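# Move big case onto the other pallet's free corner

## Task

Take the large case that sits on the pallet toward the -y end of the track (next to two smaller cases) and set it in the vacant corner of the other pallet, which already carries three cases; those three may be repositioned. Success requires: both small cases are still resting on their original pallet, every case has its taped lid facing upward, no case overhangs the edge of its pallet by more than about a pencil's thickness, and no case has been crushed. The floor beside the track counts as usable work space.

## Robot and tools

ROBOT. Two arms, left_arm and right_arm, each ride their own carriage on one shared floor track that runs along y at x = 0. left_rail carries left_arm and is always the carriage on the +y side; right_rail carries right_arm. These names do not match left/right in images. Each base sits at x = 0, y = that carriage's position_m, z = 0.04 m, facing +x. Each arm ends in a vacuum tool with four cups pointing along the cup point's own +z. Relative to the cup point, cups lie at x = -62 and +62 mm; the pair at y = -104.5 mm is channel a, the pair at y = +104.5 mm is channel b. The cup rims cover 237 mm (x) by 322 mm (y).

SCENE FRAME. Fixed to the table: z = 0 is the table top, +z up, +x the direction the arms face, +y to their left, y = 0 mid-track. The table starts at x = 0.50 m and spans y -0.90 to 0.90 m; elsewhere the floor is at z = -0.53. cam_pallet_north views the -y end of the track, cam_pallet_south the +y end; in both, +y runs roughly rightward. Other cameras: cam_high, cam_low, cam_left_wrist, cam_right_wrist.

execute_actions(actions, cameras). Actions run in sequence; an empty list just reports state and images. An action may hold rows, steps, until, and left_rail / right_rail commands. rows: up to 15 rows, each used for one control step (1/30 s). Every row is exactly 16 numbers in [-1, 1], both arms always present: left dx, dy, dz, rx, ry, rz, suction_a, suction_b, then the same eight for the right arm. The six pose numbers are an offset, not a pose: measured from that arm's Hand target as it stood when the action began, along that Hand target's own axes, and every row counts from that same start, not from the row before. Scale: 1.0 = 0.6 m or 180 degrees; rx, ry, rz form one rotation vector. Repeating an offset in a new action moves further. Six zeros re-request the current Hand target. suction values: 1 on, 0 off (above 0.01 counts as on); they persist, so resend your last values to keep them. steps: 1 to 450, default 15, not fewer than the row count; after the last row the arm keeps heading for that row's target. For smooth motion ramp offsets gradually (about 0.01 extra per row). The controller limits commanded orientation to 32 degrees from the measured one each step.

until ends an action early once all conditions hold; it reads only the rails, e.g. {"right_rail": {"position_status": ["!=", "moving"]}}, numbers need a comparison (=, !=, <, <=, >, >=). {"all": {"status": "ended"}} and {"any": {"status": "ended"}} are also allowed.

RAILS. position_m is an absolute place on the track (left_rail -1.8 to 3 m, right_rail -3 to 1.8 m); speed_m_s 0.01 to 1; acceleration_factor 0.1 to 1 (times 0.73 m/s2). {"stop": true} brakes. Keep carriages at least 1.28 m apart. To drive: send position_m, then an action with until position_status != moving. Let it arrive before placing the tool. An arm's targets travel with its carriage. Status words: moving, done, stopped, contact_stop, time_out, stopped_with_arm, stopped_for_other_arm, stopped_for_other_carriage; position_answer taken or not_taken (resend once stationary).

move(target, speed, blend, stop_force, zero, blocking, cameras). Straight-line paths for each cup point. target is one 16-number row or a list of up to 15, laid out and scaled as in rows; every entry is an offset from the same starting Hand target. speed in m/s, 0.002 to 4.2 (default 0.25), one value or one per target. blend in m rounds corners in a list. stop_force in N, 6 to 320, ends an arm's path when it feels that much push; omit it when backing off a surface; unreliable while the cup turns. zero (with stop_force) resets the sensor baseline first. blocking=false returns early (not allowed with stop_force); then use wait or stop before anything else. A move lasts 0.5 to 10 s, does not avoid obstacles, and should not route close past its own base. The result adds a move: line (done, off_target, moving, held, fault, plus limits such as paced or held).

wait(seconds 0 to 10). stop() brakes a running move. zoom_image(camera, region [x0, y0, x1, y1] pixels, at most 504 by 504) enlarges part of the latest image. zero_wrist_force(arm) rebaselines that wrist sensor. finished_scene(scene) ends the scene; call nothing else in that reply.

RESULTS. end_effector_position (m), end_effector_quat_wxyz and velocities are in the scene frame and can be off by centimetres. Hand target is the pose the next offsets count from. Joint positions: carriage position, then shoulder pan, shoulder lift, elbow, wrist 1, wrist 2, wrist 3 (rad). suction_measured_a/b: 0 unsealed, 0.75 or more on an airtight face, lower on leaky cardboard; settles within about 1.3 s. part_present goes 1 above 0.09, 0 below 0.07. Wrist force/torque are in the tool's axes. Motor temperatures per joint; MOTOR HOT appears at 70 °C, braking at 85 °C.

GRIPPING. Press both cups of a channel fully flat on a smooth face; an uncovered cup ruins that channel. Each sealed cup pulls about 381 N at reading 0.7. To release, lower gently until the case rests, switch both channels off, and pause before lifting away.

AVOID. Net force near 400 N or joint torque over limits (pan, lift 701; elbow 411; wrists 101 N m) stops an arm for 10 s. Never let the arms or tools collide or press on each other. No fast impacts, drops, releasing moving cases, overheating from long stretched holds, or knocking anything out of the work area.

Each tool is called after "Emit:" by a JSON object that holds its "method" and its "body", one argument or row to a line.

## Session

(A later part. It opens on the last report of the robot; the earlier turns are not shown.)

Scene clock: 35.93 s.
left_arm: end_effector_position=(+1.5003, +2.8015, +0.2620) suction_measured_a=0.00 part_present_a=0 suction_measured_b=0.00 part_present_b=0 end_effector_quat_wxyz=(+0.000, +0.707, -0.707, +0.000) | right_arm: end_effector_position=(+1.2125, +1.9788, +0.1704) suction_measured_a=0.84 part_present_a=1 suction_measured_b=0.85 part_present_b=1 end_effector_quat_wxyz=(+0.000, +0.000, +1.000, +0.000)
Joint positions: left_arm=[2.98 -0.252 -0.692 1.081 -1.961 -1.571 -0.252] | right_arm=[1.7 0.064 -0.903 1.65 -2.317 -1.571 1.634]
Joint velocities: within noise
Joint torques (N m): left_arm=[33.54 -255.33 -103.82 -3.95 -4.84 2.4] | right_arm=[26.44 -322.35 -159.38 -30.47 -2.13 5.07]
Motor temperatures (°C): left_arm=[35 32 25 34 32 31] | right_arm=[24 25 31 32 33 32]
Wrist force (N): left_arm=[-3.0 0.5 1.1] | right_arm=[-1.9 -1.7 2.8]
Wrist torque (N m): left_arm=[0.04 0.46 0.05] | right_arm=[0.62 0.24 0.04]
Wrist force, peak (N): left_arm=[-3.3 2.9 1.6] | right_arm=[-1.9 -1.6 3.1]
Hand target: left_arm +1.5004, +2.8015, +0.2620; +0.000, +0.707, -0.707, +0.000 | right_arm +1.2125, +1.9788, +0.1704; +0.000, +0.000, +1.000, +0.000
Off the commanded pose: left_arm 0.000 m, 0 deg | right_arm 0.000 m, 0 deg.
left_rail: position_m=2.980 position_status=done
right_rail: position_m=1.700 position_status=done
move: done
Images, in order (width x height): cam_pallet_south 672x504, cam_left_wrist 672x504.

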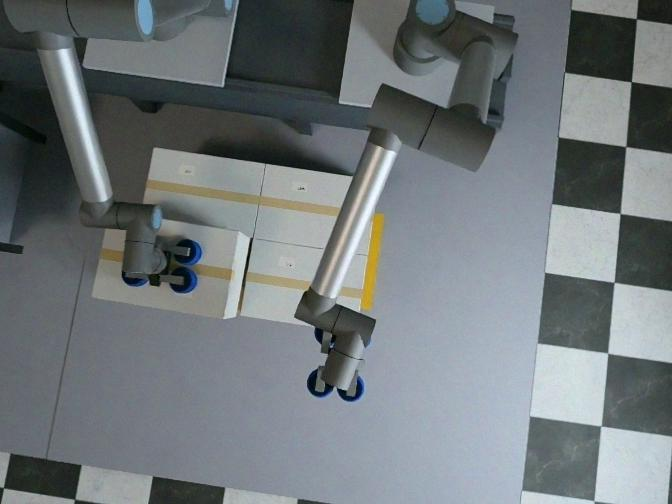

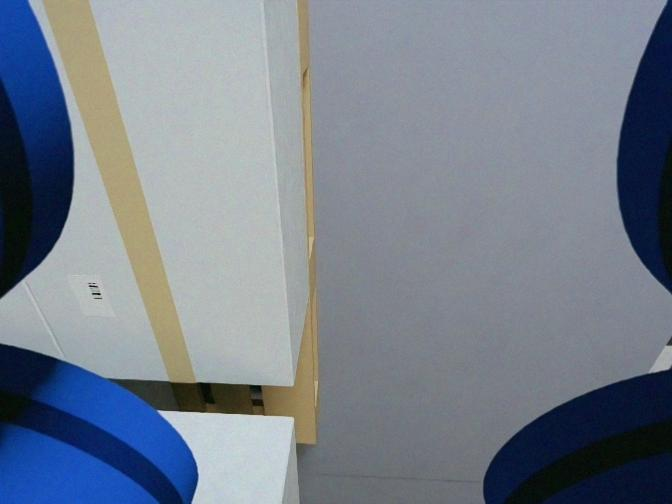

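Emit:
{"method": "move", "body": {
  "target": [-0.5,0.83,-0.33,0,0,0,0,0,0.017,0.007,0.01,0,0,0,1,1],
  "speed": 0.5,
  "cameras": ["cam_pallet_south"]
}}

Emit:
{"method": "zoom_image", "body": {
  "camera": "cam_pallet_south",
  "region": [80, 200, 260, 340]
}}

Scene clock: 40.30 s.
left_arm: end_effector_position=(+1.0025, +3.1014, +0.4593) suction_measured_a=0.00 part_present_a=0 suction_measured_b=0.00 part_present_b=0 end_effector_quat_wxyz=(+0.000, +0.707, -0.707, +0.000) | right_arm: end_effector_position=(+1.2023, +1.9830, +0.1644) suction_measured_a=0.84 part_present_a=1 suction_measured_b=0.85 part_present_b=1 end_effector_quat_wxyz=(+0.000, +0.000, +1.000, +0.000)
Joint positions: left_arm=[2.98 -0.08 -1.336 1.864 -2.1 -1.571 -0.08] | right_arm=[1.7 0.068 -0.906 1.667 -2.331 -1.571 1.638]
Joint velocities: within noise
Joint torques (N m): left_arm=[35.52 -163.04 -72.51 -3.52 -4.45 1.88] | right_arm=[28.26 -353.52 -137.01 -31.66 2.99 5.1]
Motor temperatures (°C): left_arm=[35 32 25 34 32 31] | right_arm=[24 25 31 32 33 32]
Wrist force (N): left_arm=[-3.4 0.8 1.6] | right_arm=[-1.8 -1.5 2.8]
Wrist torque (N m): left_arm=[0.11 0.51 -0.01] | right_arm=[0.64 0.22 0.04]
Wrist force, peak (N): left_arm=[-5.5 5.2 0.7] | right_arm=[-2.3 -2.0 3.0]
Hand target: left_arm +1.0023, +3.1015, +0.4594; +0.000, +0.707, -0.707, +0.000 | right_arm +1.2023, +1.9830, +0.1644; +0.000, +0.000, +1.000, +0.000
Off the commanded pose: left_arm 0.000 m, 0 deg | right_arm 0.000 m, 0 deg.
left_rail: position_m=2.980 position_status=done
right_rail: position_m=1.700 position_status=done
move: done
Images, in order (width x height): cam_pallet_south 672x504.

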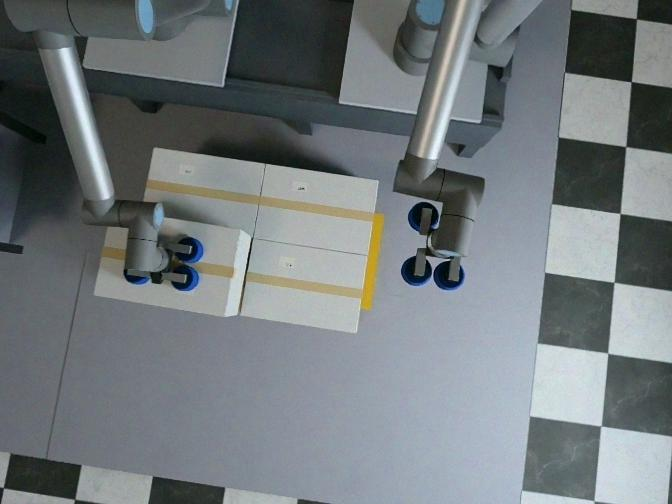

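Scaled by 2.800.

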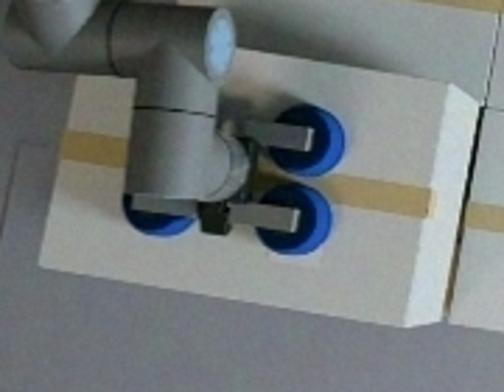

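Emit:
{"method": "move", "body": {
  "target": [
    [0,0,0,0,0,0,0,0,-0.017,-0.016,0,0,0,0,1,1],
    [0,0,0,0,0,0,0,0,-0.017,-0.016,0.12,0,0,0,1,1]
  ],
  "speed": 0.06,
  "stop_force": 25,
  "cameras": ["cam_pallet_south","cam_low"]
}}

Emit:
{"method": "zoom_image", "body": {
  "camera": "cam_pallet_south",
  "region": [80, 200, 260, 340]
}}

Emit:
{"method": "zoom_image", "body": {
  "camera": "cam_low",
  "region": [532, 220, 672, 390]
}}

Scene clock: 43.37 s.
left_arm: end_effector_position=(+1.0023, +3.1015, +0.4594) suction_measured_a=0.00 part_present_a=0 suction_measured_b=0.00 part_present_b=0 end_effector_quat_wxyz=(+0.000, +0.707, -0.707, +0.000) | right_arm: end_effector_position=(+1.2125, +1.9734, +0.0924) suction_measured_a=0.84 part_present_a=1 suction_measured_b=0.85 part_present_b=1 end_effector_quat_wxyz=(+0.000, +0.000, +1.000, +0.000)
Joint positions: left_arm=[2.98 -0.08 -1.336 1.864 -2.1 -1.571 -0.08] | right_arm=[1.7 0.059 -0.84 1.67 -2.4 -1.571 1.629]
Joint velocities: within noise
Joint torques (N m): left_arm=[32.54 -158.88 -88.57 -4.97 -4.73 2.51] | right_arm=[-7.84 -327.94 -133.97 -31.94 -4.68 -3.77]
Motor temperatures (°C): left_arm=[35 32 25 34 32 31] | right_arm=[24 25 31 32 33 32]
Wrist force (N): left_arm=[-3.5 0.5 1.6] | right_arm=[-2.0 -1.7 2.7]
Wrist torque (N m): left_arm=[0.08 0.53 -0.01] | right_arm=[0.57 0.20 0.04]
Wrist force, peak (N): left_arm=[-4.1 0.3 1.8] | right_arm=[-1.3 -2.2 9.7]
Hand target: left_arm +1.0023, +3.1015, +0.4594; +0.000, +0.707, -0.707, +0.000 | right_arm +1.2126, +1.9734, +0.0924; +0.000, +0.000, +1.000, +0.000
Off the commanded pose: left_arm 0.000 m, 0 deg | right_arm 0.000 m, 0 deg.
left_rail: position_m=2.980 position_status=done
right_rail: position_m=1.700 position_status=done
move: done
Images, in order (width x height): cam_low 672x504, cam_pallet_south 672x504.

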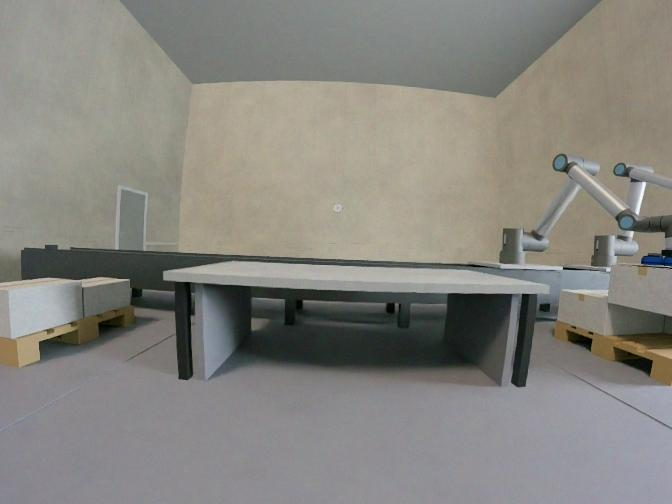

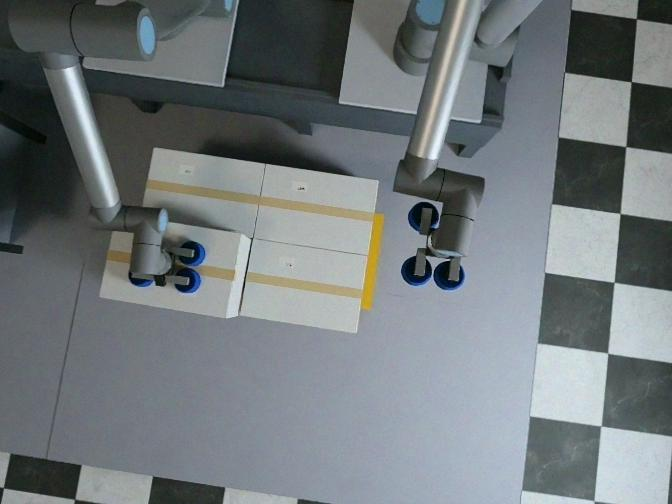

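Scaled by 2.800.

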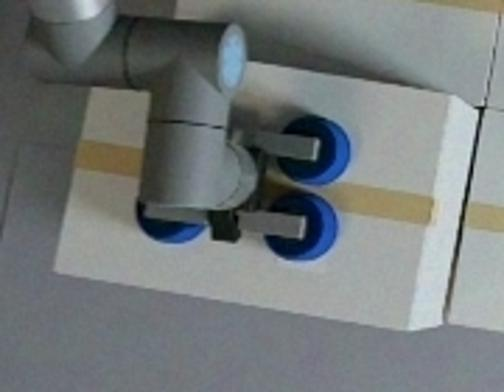

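Scaled by 2.965.

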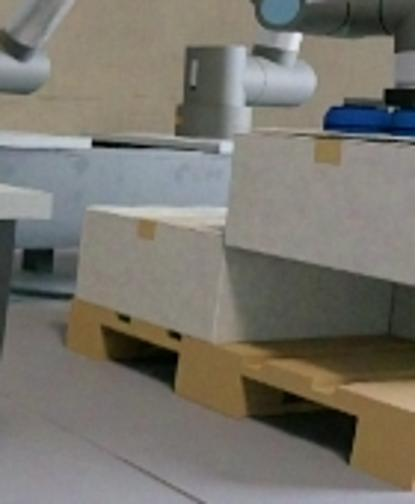

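Emit:
{"method": "move", "body": {
  "target": [0,0,0,0,0,0,0,0,0,0,0.3,0,0,0,1,1],
  "speed": 0.08,
  "stop_force": 25,
  "cameras": ["cam_pallet_south","cam_low"]
}}

Emit:
{"method": "zoom_image", "body": {
  "camera": "cam_pallet_south",
  "region": [100, 200, 280, 340]
}}

Emit:
{"method": "zoom_image", "body": {
  "camera": "cam_low",
  "region": [532, 270, 672, 390]
}}

Scene clock: 47.03 s.
left_arm: end_effector_position=(+1.0023, +3.1015, +0.4594) suction_measured_a=0.00 part_present_a=0 suction_measured_b=0.00 part_present_b=0 end_effector_quat_wxyz=(+0.000, +0.707, -0.707, +0.000) | right_arm: end_effector_position=(+1.2126, +1.9734, -0.0876) suction_measured_a=0.84 part_present_a=1 suction_measured_b=0.85 part_present_b=1 end_effector_quat_wxyz=(+0.000, +0.000, +1.000, +0.000)
Joint positions: left_arm=[2.98 -0.08 -1.336 1.864 -2.1 -1.571 -0.08] | right_arm=[1.7 0.059 -0.674 1.674 -2.571 -1.571 1.629]
Joint velocities: within noise
Joint torques (N m): left_arm=[33.75 -155.43 -92.02 -7.48 -4.25 1.99] | right_arm=[-3.67 -343.52 -132.64 -31.77 -3.88 -1.69]
Motor temperatures (°C): left_arm=[35 32 25 34 32 31] | right_arm=[24 25 31 32 33 32]
Wrist force (N): left_arm=[-3.0 0.7 1.9] | right_arm=[-2.2 -1.9 2.5]
Wrist torque (N m): left_arm=[0.09 0.47 -0.01] | right_arm=[0.54 0.27 0.03]
Wrist force, peak (N): left_arm=[-4.0 0.6 2.0] | right_arm=[-1.2 -1.6 11.6]
Hand target: left_arm +1.0023, +3.1015, +0.4594; +0.000, +0.707, -0.707, +0.000 | right_arm +1.2126, +1.9734, -0.0876; +0.000, +0.000, +1.000, +0.000
Off the commanded pose: left_arm 0.000 m, 0 deg | right_arm 0.000 m, 0 deg.
left_rail: position_m=2.980 position_status=done
right_rail: position_m=1.700 position_status=done
move: done
Images, in order (width x height): cam_low 672x504, cam_pallet_south 672x504.

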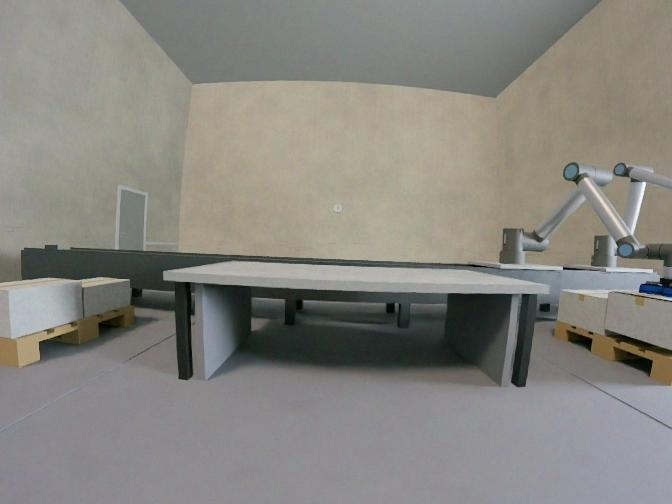

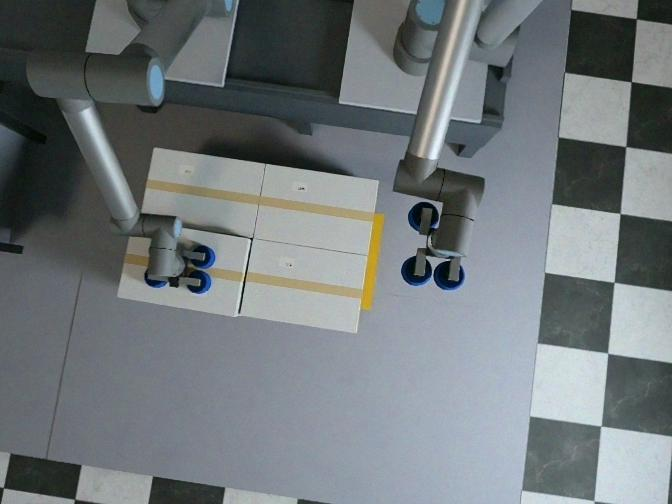

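Scaled by 2.800.

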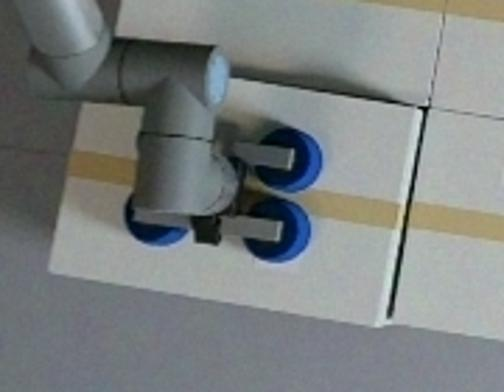

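Scaled by 3.600.

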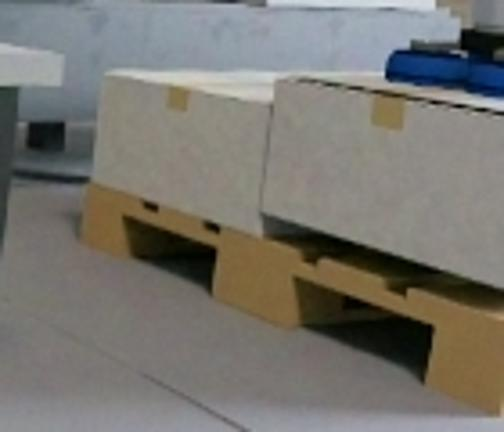

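Emit:
{"method": "move", "body": {
  "target": [0,0,0,0,0,0,0,0,0.03,0,0,0,0,0,1,1],
  "speed": 0.02,
  "stop_force": 20,
  "cameras": []
}}

Emit:
{"method": "move", "body": {
  "target": [0,0,0,0,0,0,0,0,-0.003,0.03,0,0,0,0,1,1],
  "speed": 0.02,
  "stop_force": 20,
  "cameras": ["cam_pallet_south"]
}}

Emit:
{"method": "zoom_image", "body": {
  "camera": "cam_pallet_south",
  "region": [100, 200, 280, 340]
}}

Scene clock: 48.73 s.
left_arm: end_effector_position=(+1.0023, +3.1015, +0.4594) suction_measured_a=0.00 part_present_a=0 suction_measured_b=0.00 part_present_b=0 end_effector_quat_wxyz=(+0.000, +0.707, -0.707, +0.000) | right_arm: end_effector_position=(+1.2108, +1.9734, -0.0875) suction_measured_a=0.84 part_present_a=1 suction_measured_b=0.85 part_present_b=1 end_effector_quat_wxyz=(+0.000, +0.000, +1.000, +0.000)
Joint positions: left_arm=[2.98 -0.08 -1.336 1.864 -2.1 -1.571 -0.08] | right_arm=[1.7 0.059 -0.675 1.677 -2.573 -1.571 1.629]
Joint velocities: within noise
Joint torques (N m): left_arm=[34.4 -154.56 -89.02 -7.95 -3.85 2.12] | right_arm=[-9.51 -324.31 -109.87 -17.78 -3.91 7.99]
Motor temperatures (°C): left_arm=[35 32 25 34 32 31] | right_arm=[24 25 31 32 33 32]
Wrist force (N): left_arm=[-4.0 0.5 1.3] | right_arm=[-21.5 3.7 0.7]
Wrist torque (N m): left_arm=[0.06 0.59 -0.01] | right_arm=[-0.13 -4.25 -4.16]
Wrist force, peak (N): left_arm=[-3.8 0.5 2.2] | right_arm=[-34.7 9.1 0.7]
Hand target: left_arm +1.0023, +3.1015, +0.4594; +0.000, +0.707, -0.707, +0.000 | right_arm +1.2108, +1.9734, -0.0875; +0.000, +0.000, +1.000, +0.000 (not the last commanded pose)
Off the commanded pose: left_arm 0.000 m, 0 deg | right_arm 0.016 m, 0 deg.
left_rail: position_m=2.980 position_status=done
right_rail: position_m=1.700 position_status=done
move: contact (right_arm)
No camera images: "cameras" was empty.

Scene clock: 50.67 s.
left_arm: end_effector_position=(+1.0023, +3.1015, +0.4594) suction_measured_a=0.00 part_present_a=0 suction_measured_b=0.00 part_present_b=0 end_effector_quat_wxyz=(+0.000, +0.707, -0.707, +0.000) | right_arm: end_effector_position=(+1.2117, +1.9824, -0.0876) suction_measured_a=0.84 part_present_a=1 suction_measured_b=0.85 part_present_b=1 end_effector_quat_wxyz=(+0.000, +0.000, +1.000, +0.000)
Joint positions: left_arm=[2.98 -0.08 -1.336 1.864 -2.1 -1.571 -0.08] | right_arm=[1.7 0.067 -0.673 1.672 -2.57 -1.571 1.637]
Joint velocities: within noise
Joint torques (N m): left_arm=[30.1 -154.81 -88.21 -8.7 -3.79 2.02] | right_arm=[-8.37 -369.19 -102.27 -27.65 8.29 -0.22]
Motor temperatures (°C): left_arm=[35 32 25 34 32 31] | right_arm=[24 25 31 32 33 32]
Wrist force (N): left_arm=[-3.5 1.0 2.1] | right_arm=[-6.8 -11.0 0.2]
Wrist torque (N m): left_arm=[0.13 0.53 -0.01] | right_arm=[3.65 -0.89 -4.07]
Wrist force, peak (N): left_arm=[-3.9 0.7 1.7] | right_arm=[-4.9 -42.3 -0.6]
Hand target: left_arm +1.0023, +3.1015, +0.4594; +0.000, +0.707, -0.707, +0.000 | right_arm +1.2117, +1.9823, -0.0876; +0.000, +0.000, +1.000, +0.000 (not the last commanded pose)
Off the commanded pose: left_arm 0.000 m, 0 deg | right_arm 0.009 m, 0 deg.
left_rail: position_m=2.980 position_status=done
right_rail: position_m=1.700 position_status=done
move: contact (right_arm)
Images, in order (width x height): cam_pallet_south 672x504.

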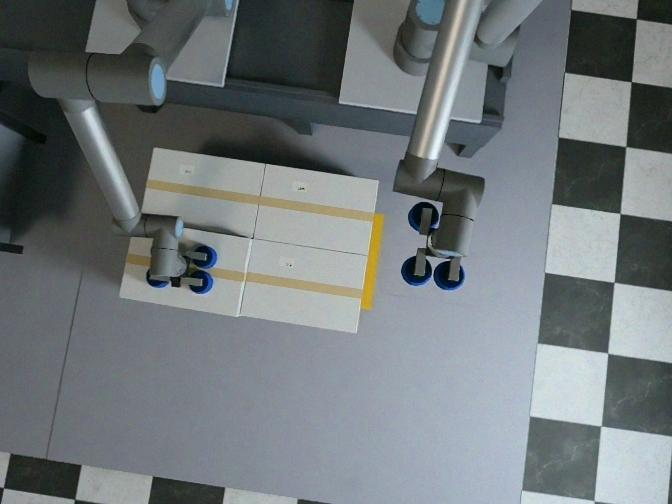

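Scaled by 2.800.

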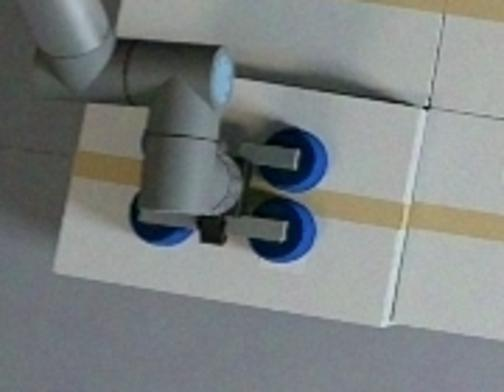

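Emit:
{"method": "move", "body": {
  "target": [0,0,0,0,0,0,0,0,-0.006,-0.008,0,0,0,-0.005,1,1],
  "speed": 0.05,
  "cameras": []
}}

Emit:
{"method": "move", "body": {
  "target": [0,0,0,0,0,0,0,0,0.03,0,0,0,0,0,1,1],
  "speed": 0.02,
  "stop_force": 25,
  "cameras": ["cam_pallet_south"]
}}

Emit:
{"method": "zoom_image", "body": {
  "camera": "cam_pallet_south",
  "region": [100, 200, 280, 340]
}}

Scene clock: 52.03 s.
left_arm: end_effector_position=(+1.0023, +3.1015, +0.4594) suction_measured_a=0.00 part_present_a=0 suction_measured_b=0.00 part_present_b=0 end_effector_quat_wxyz=(+0.000, +0.707, -0.707, +0.000) | right_arm: end_effector_position=(+1.2152, +1.9776, -0.0876) suction_measured_a=0.84 part_present_a=1 suction_measured_b=0.85 part_present_b=1 end_effector_quat_wxyz=(+0.000, -0.008, +1.000, +0.000)
Joint positions: left_arm=[2.98 -0.08 -1.336 1.864 -2.1 -1.571 -0.08] | right_arm=[1.7 0.063 -0.671 1.668 -2.568 -1.571 1.617]
Joint velocities: within noise
Joint torques (N m): left_arm=[31.41 -153.43 -87.69 -9.62 -3.75 2.02] | right_arm=[-15.19 -341.65 -132.99 -25.59 -0.86 -4.73]
Motor temperatures (°C): left_arm=[35 32 25 34 32 31] | right_arm=[24 25 31 32 33 32]
Wrist force (N): left_arm=[-3.1 0.9 1.7] | right_arm=[0.1 -0.3 2.7]
Wrist torque (N m): left_arm=[0.13 0.48 -0.02] | right_arm=[0.77 -0.04 0.02]
Wrist force, peak (N): left_arm=[-4.0 0.4 1.7] | right_arm=[-6.9 -10.9 0.3]
Hand target: left_arm +1.0023, +3.1015, +0.4594; +0.000, +0.707, -0.707, +0.000 | right_arm +1.2153, +1.9775, -0.0876; +0.000, -0.008, +1.000, +0.000
Off the commanded pose: left_arm 0.000 m, 0 deg | right_arm 0.000 m, 0 deg.
left_rail: position_m=2.980 position_status=done
right_rail: position_m=1.700 position_status=done
move: done
No camera images: "cameras" was empty.

Scene clock: 53.70 s.
left_arm: end_effector_position=(+1.0023, +3.1015, +0.4594) suction_measured_a=0.00 part_present_a=0 suction_measured_b=0.00 part_present_b=0 end_effector_quat_wxyz=(+0.000, +0.707, -0.707, +0.000) | right_arm: end_effector_position=(+1.2084, +1.9773, -0.0875) suction_measured_a=0.84 part_present_a=1 suction_measured_b=0.85 part_present_b=1 end_effector_quat_wxyz=(+0.000, -0.008, +1.000, +0.000)
Joint positions: left_arm=[2.98 -0.08 -1.336 1.864 -2.1 -1.571 -0.08] | right_arm=[1.7 0.063 -0.676 1.68 -2.575 -1.571 1.617]
Joint velocities: within noise
Joint torques (N m): left_arm=[31.4 -153.89 -86.27 -10.24 -3.16 1.4] | right_arm=[19.41 -331.75 -106.3 -16.37 7.09 -10.05]
Motor temperatures (°C): left_arm=[35 32 25 34 32 31] | right_arm=[24 25 31 32 33 32]
Wrist force (N): left_arm=[-3.1 0.4 1.9] | right_arm=[-20.7 -3.6 1.4]
Wrist torque (N m): left_arm=[0.05 0.48 -0.01] | right_arm=[1.13 -5.19 5.43]
Wrist force, peak (N): left_arm=[-3.8 0.6 2.0] | right_arm=[-35.0 -6.8 2.0]
Hand target: left_arm +1.0023, +3.1015, +0.4594; +0.000, +0.707, -0.707, +0.000 | right_arm +1.2084, +1.9773, -0.0875; +0.000, -0.008, +1.000, +0.000 (not the last commanded pose)
Off the commanded pose: left_arm 0.000 m, 0 deg | right_arm 0.011 m, 0 deg.
left_rail: position_m=2.980 position_status=done
right_rail: position_m=1.700 position_status=done
move: contact (right_arm)
Images, in order (width x height): cam_pallet_south 672x504.

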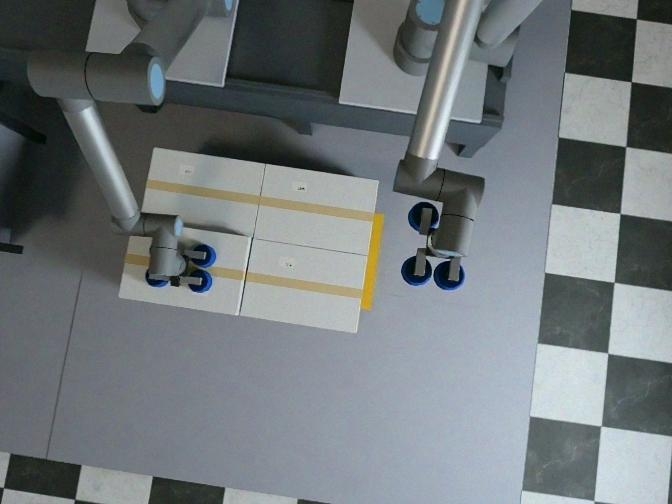

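Scaled by 2.800.

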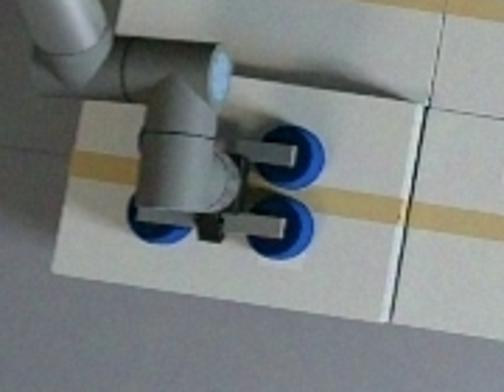

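Emit:
{"method": "move", "body": {
  "target": [
    [0,0,0,0,0,0,0,0,-0.003,0.003,0.03,0,0,0,1,1],
    [0,0,0,0,0,0,0,0,-0.003,0.003,0.15,0,0,0,1,1]
  ],
  "speed": 0.025,
  "stop_force": 80,
  "cameras": ["cam_pallet_south"]
}}

Emit:
{"method": "zoom_image", "body": {
  "camera": "cam_pallet_south",
  "region": [100, 200, 280, 340]
}}

Scene clock: 57.27 s.
left_arm: end_effector_position=(+1.0023, +3.1015, +0.4594) suction_measured_a=0.00 part_present_a=0 suction_measured_b=0.00 part_present_b=0 end_effector_quat_wxyz=(+0.000, +0.707, -0.707, +0.000) | right_arm: end_effector_position=(+1.2104, +1.9791, -0.1417) suction_measured_a=0.84 part_present_a=1 suction_measured_b=0.85 part_present_b=1 end_effector_quat_wxyz=(+0.000, -0.008, +1.000, +0.000)
Joint positions: left_arm=[2.98 -0.08 -1.336 1.864 -2.1 -1.571 -0.08] | right_arm=[1.7 0.064 -0.62 1.667 -2.618 -1.571 1.618]
Joint velocities: within noise
Joint torques (N m): left_arm=[31.73 -149.66 -82.35 -12.13 -2.33 1.18] | right_arm=[19.41 -301.76 -92.62 -22.29 2.78 1.2]
Motor temperatures (°C): left_arm=[35 32 25 34 32 31] | right_arm=[24 25 31 32 33 32]
Wrist force (N): left_arm=[-3.2 0.8 1.8] | right_arm=[40.5 2.2 -77.4]
Wrist torque (N m): left_arm=[0.10 0.50 -0.01] | right_arm=[5.52 -4.40 1.07]
Wrist force, peak (N): left_arm=[-3.7 0.9 2.2] | right_arm=[43.7 2.6 -85.1]
Hand target: left_arm +1.0023, +3.1015, +0.4594; +0.000, +0.707, -0.707, +0.000 | right_arm +1.2104, +1.9791, -0.1417; +0.000, -0.008, +1.000, +0.000 (not the last commanded pose)
Off the commanded pose: left_arm 0.000 m, 0 deg | right_arm 0.036 m, 0 deg.
left_rail: position_m=2.980 position_status=done
right_rail: position_m=1.700 position_status=done
move: contact (right_arm); path passed 1 of 2 targets
Images, in order (width x height): cam_pallet_south 672x504.

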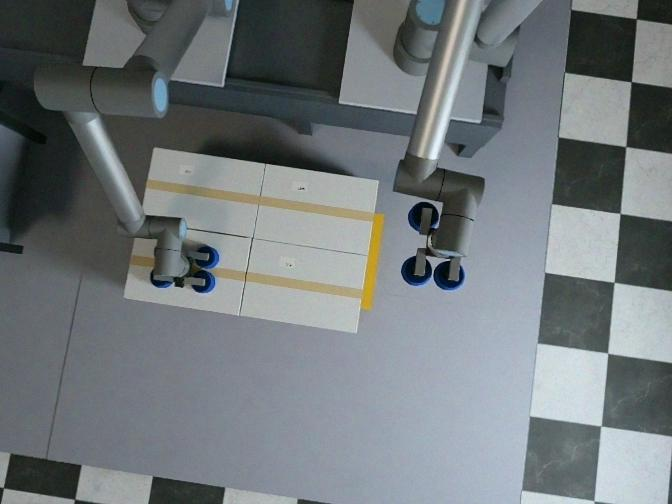

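Scaled by 2.800.

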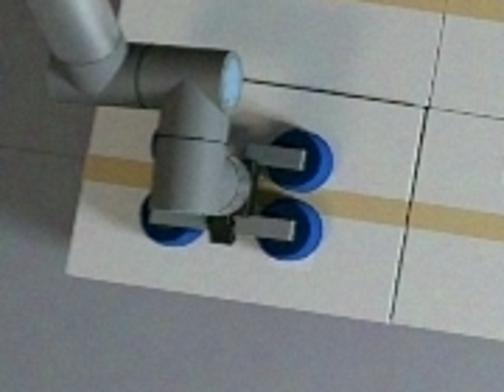

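Emit:
{"method": "execute_actions", "body": {
  "actions": [
    {"rows":[[0,0,0,0,0,0,0,0,0,0,0,0,0,0,0,0]],"steps":32}
  ],
  "cameras": []
}}

Emit:
{"method": "move", "body": {
  "target": [
    [0,0,0,0,0,0,0,0,0,0,-0.15,0,0,0,0,0],
    [0,0,0,0,0,0,0,0,-0.48,-0.38,-0.67,0,0,0.495,0,0]
  ],
  "speed": [0.2,0.4],
  "blend": [0.04,0],
  "cameras": ["cam_pallet_south","cam_low","cam_right_wrist"]
}}

Emit:
{"method": "zoom_image", "body": {
  "camera": "cam_low",
  "region": [532, 270, 672, 390]
}}

Scene clock: 58.73 s.
left_arm: end_effector_position=(+1.0023, +3.1015, +0.4594) suction_measured_a=0.00 part_present_a=0 suction_measured_b=0.00 part_present_b=0 end_effector_quat_wxyz=(+0.000, +0.707, -0.707, +0.000) | right_arm: end_effector_position=(+1.2104, +1.9791, -0.1417) suction_measured_a=0.00 part_present_a=0 suction_measured_b=0.00 part_present_b=0 end_effector_quat_wxyz=(+0.001, -0.008, +1.000, +0.000)
Joint positions: left_arm=[2.98 -0.08 -1.336 1.864 -2.1 -1.571 -0.08] | right_arm=[1.7 0.064 -0.62 1.667 -2.618 -1.571 1.618]
Joint velocities: within noise
Joint torques (N m): left_arm=[28.55 -145.84 -80.98 -12.6 -2.15 1.51] | right_arm=[8.17 -204.71 -66.9 -10.37 -6.38 2.19]
Motor temperatures (°C): left_arm=[35 32 25 34 32 31] | right_arm=[24 25 31 32 33 32]
Wrist force (N): left_arm=[-3.9 0.2 1.4] | right_arm=[24.2 6.2 -43.9]
Wrist torque (N m): left_arm=[0.02 0.57 -0.01] | right_arm=[0.63 -0.58 0.01]
Wrist force, peak (N): left_arm=[-3.8 0.7 1.9] | right_arm=[40.5 2.4 -77.6]
Hand target: left_arm +1.0023, +3.1015, +0.4594; +0.000, +0.707, -0.707, +0.000 | right_arm +1.2104, +1.9791, -0.1417; +0.000, -0.008, +1.000, +0.000
Off the commanded pose: left_arm 0.000 m, 0 deg | right_arm 0.000 m, 0 deg.
left_rail: position_m=2.980 position_status=done
right_rail: position_m=1.700 position_status=done
No camera images: "cameras" was empty.

Scene clock: 61.93 s.
left_arm: end_effector_position=(+1.0023, +3.1015, +0.4594) suction_measured_a=0.00 part_present_a=0 suction_measured_b=0.00 part_present_b=0 end_effector_quat_wxyz=(+0.000, +0.707, -0.707, +0.000) | right_arm: end_effector_position=(+1.5016, +1.7560, +0.2605) suction_measured_a=0.00 part_present_a=0 suction_measured_b=0.00 part_present_b=0 end_effector_quat_wxyz=(+0.000, +0.695, +0.719, +0.000)
Joint positions: left_arm=[2.98 -0.08 -1.336 1.864 -2.1 -1.571 -0.08] | right_arm=[1.7 -0.097 -0.702 1.102 -1.972 -1.571 3.012]
Joint velocities: within noise
Joint torques (N m): left_arm=[27.67 -146.15 -79.01 -13.34 -1.56 1.72] | right_arm=[-18.86 -241.44 -107.71 -7.46 -5.77 5.47]
Motor temperatures (°C): left_arm=[35 32 25 34 32 31] | right_arm=[24 25 31 32 33 32]
Wrist force (N): left_arm=[-3.0 0.8 1.6] | right_arm=[0.1 5.2 1.5]
Wrist torque (N m): left_arm=[0.11 0.46 -0.01] | right_arm=[0.80 -0.17 0.07]
Wrist force, peak (N): left_arm=[-4.2 0.7 1.5] | right_arm=[24.3 6.1 -44.1]
Hand target: left_arm +1.0023, +3.1015, +0.4594; +0.000, +0.707, -0.707, +0.000 | right_arm +1.5017, +1.7560, +0.2606; +0.000, +0.696, +0.718, +0.000
Off the commanded pose: left_arm 0.000 m, 0 deg | right_arm 0.000 m, 0 deg.
left_rail: position_m=2.980 position_status=done
right_rail: position_m=1.700 position_status=done
move: done
Images, in order (width x height): cam_low 672x504, cam_pallet_south 672x504, cam_right_wrist 672x504.

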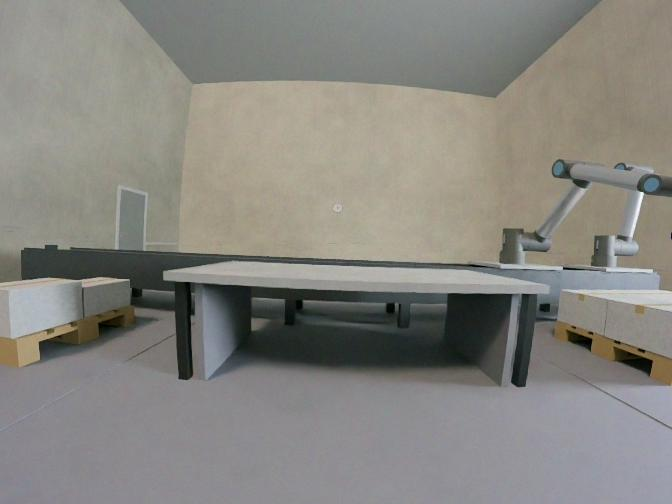

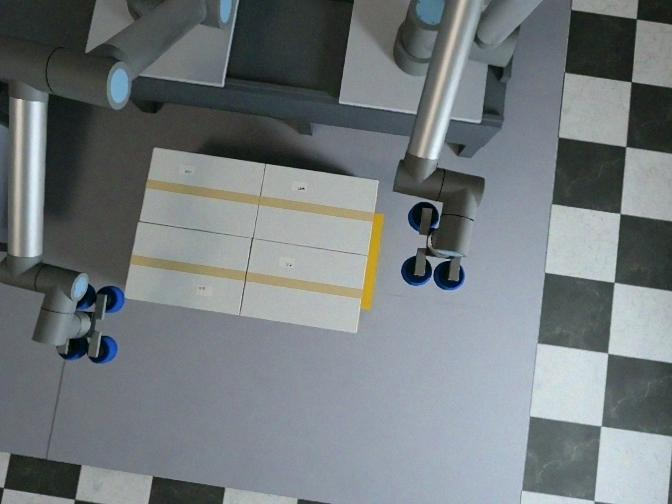

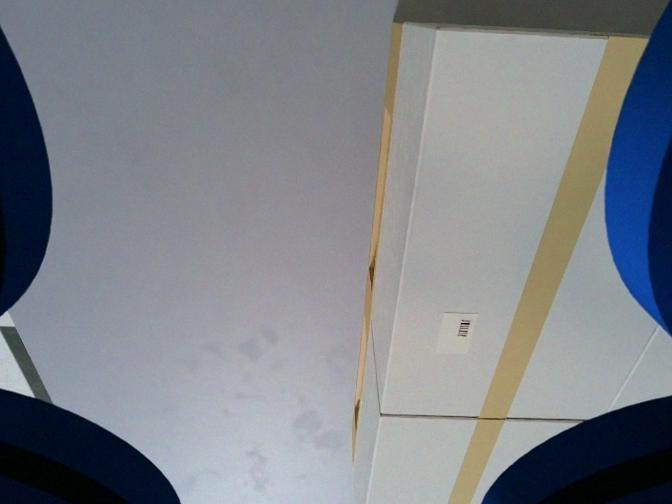

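Scaled by 3.600.

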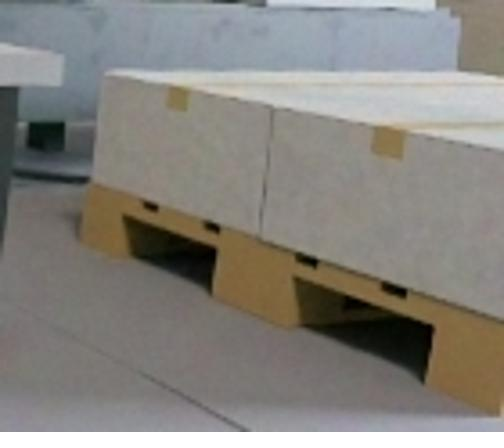

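Emit:
{"method": "zoom_image", "body": {
  "camera": "cam_right_wrist",
  "region": [350, 0, 470, 120]
}}

Emit:
{"method": "zoom_image", "body": {
  "camera": "cam_right_wrist",
  "region": [330, 200, 450, 340]
}}

Scaled by 4.200.

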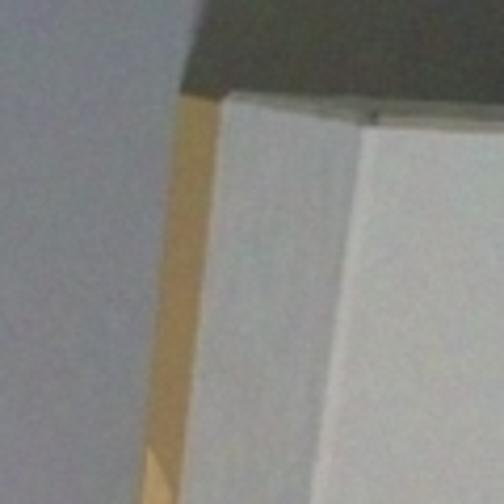

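Scaled by 3.600.

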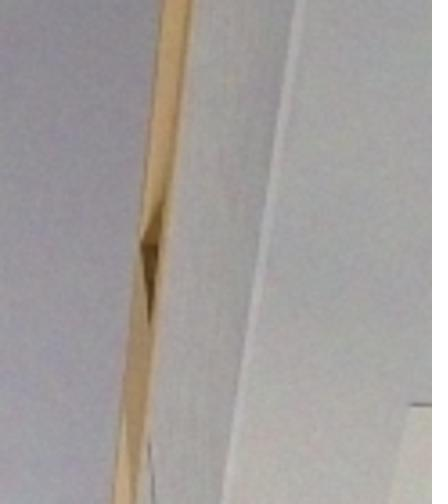

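Emit:
{"method": "finished_scene", "body": {
  "scene": 2
}}

The scene is finished: the task was done.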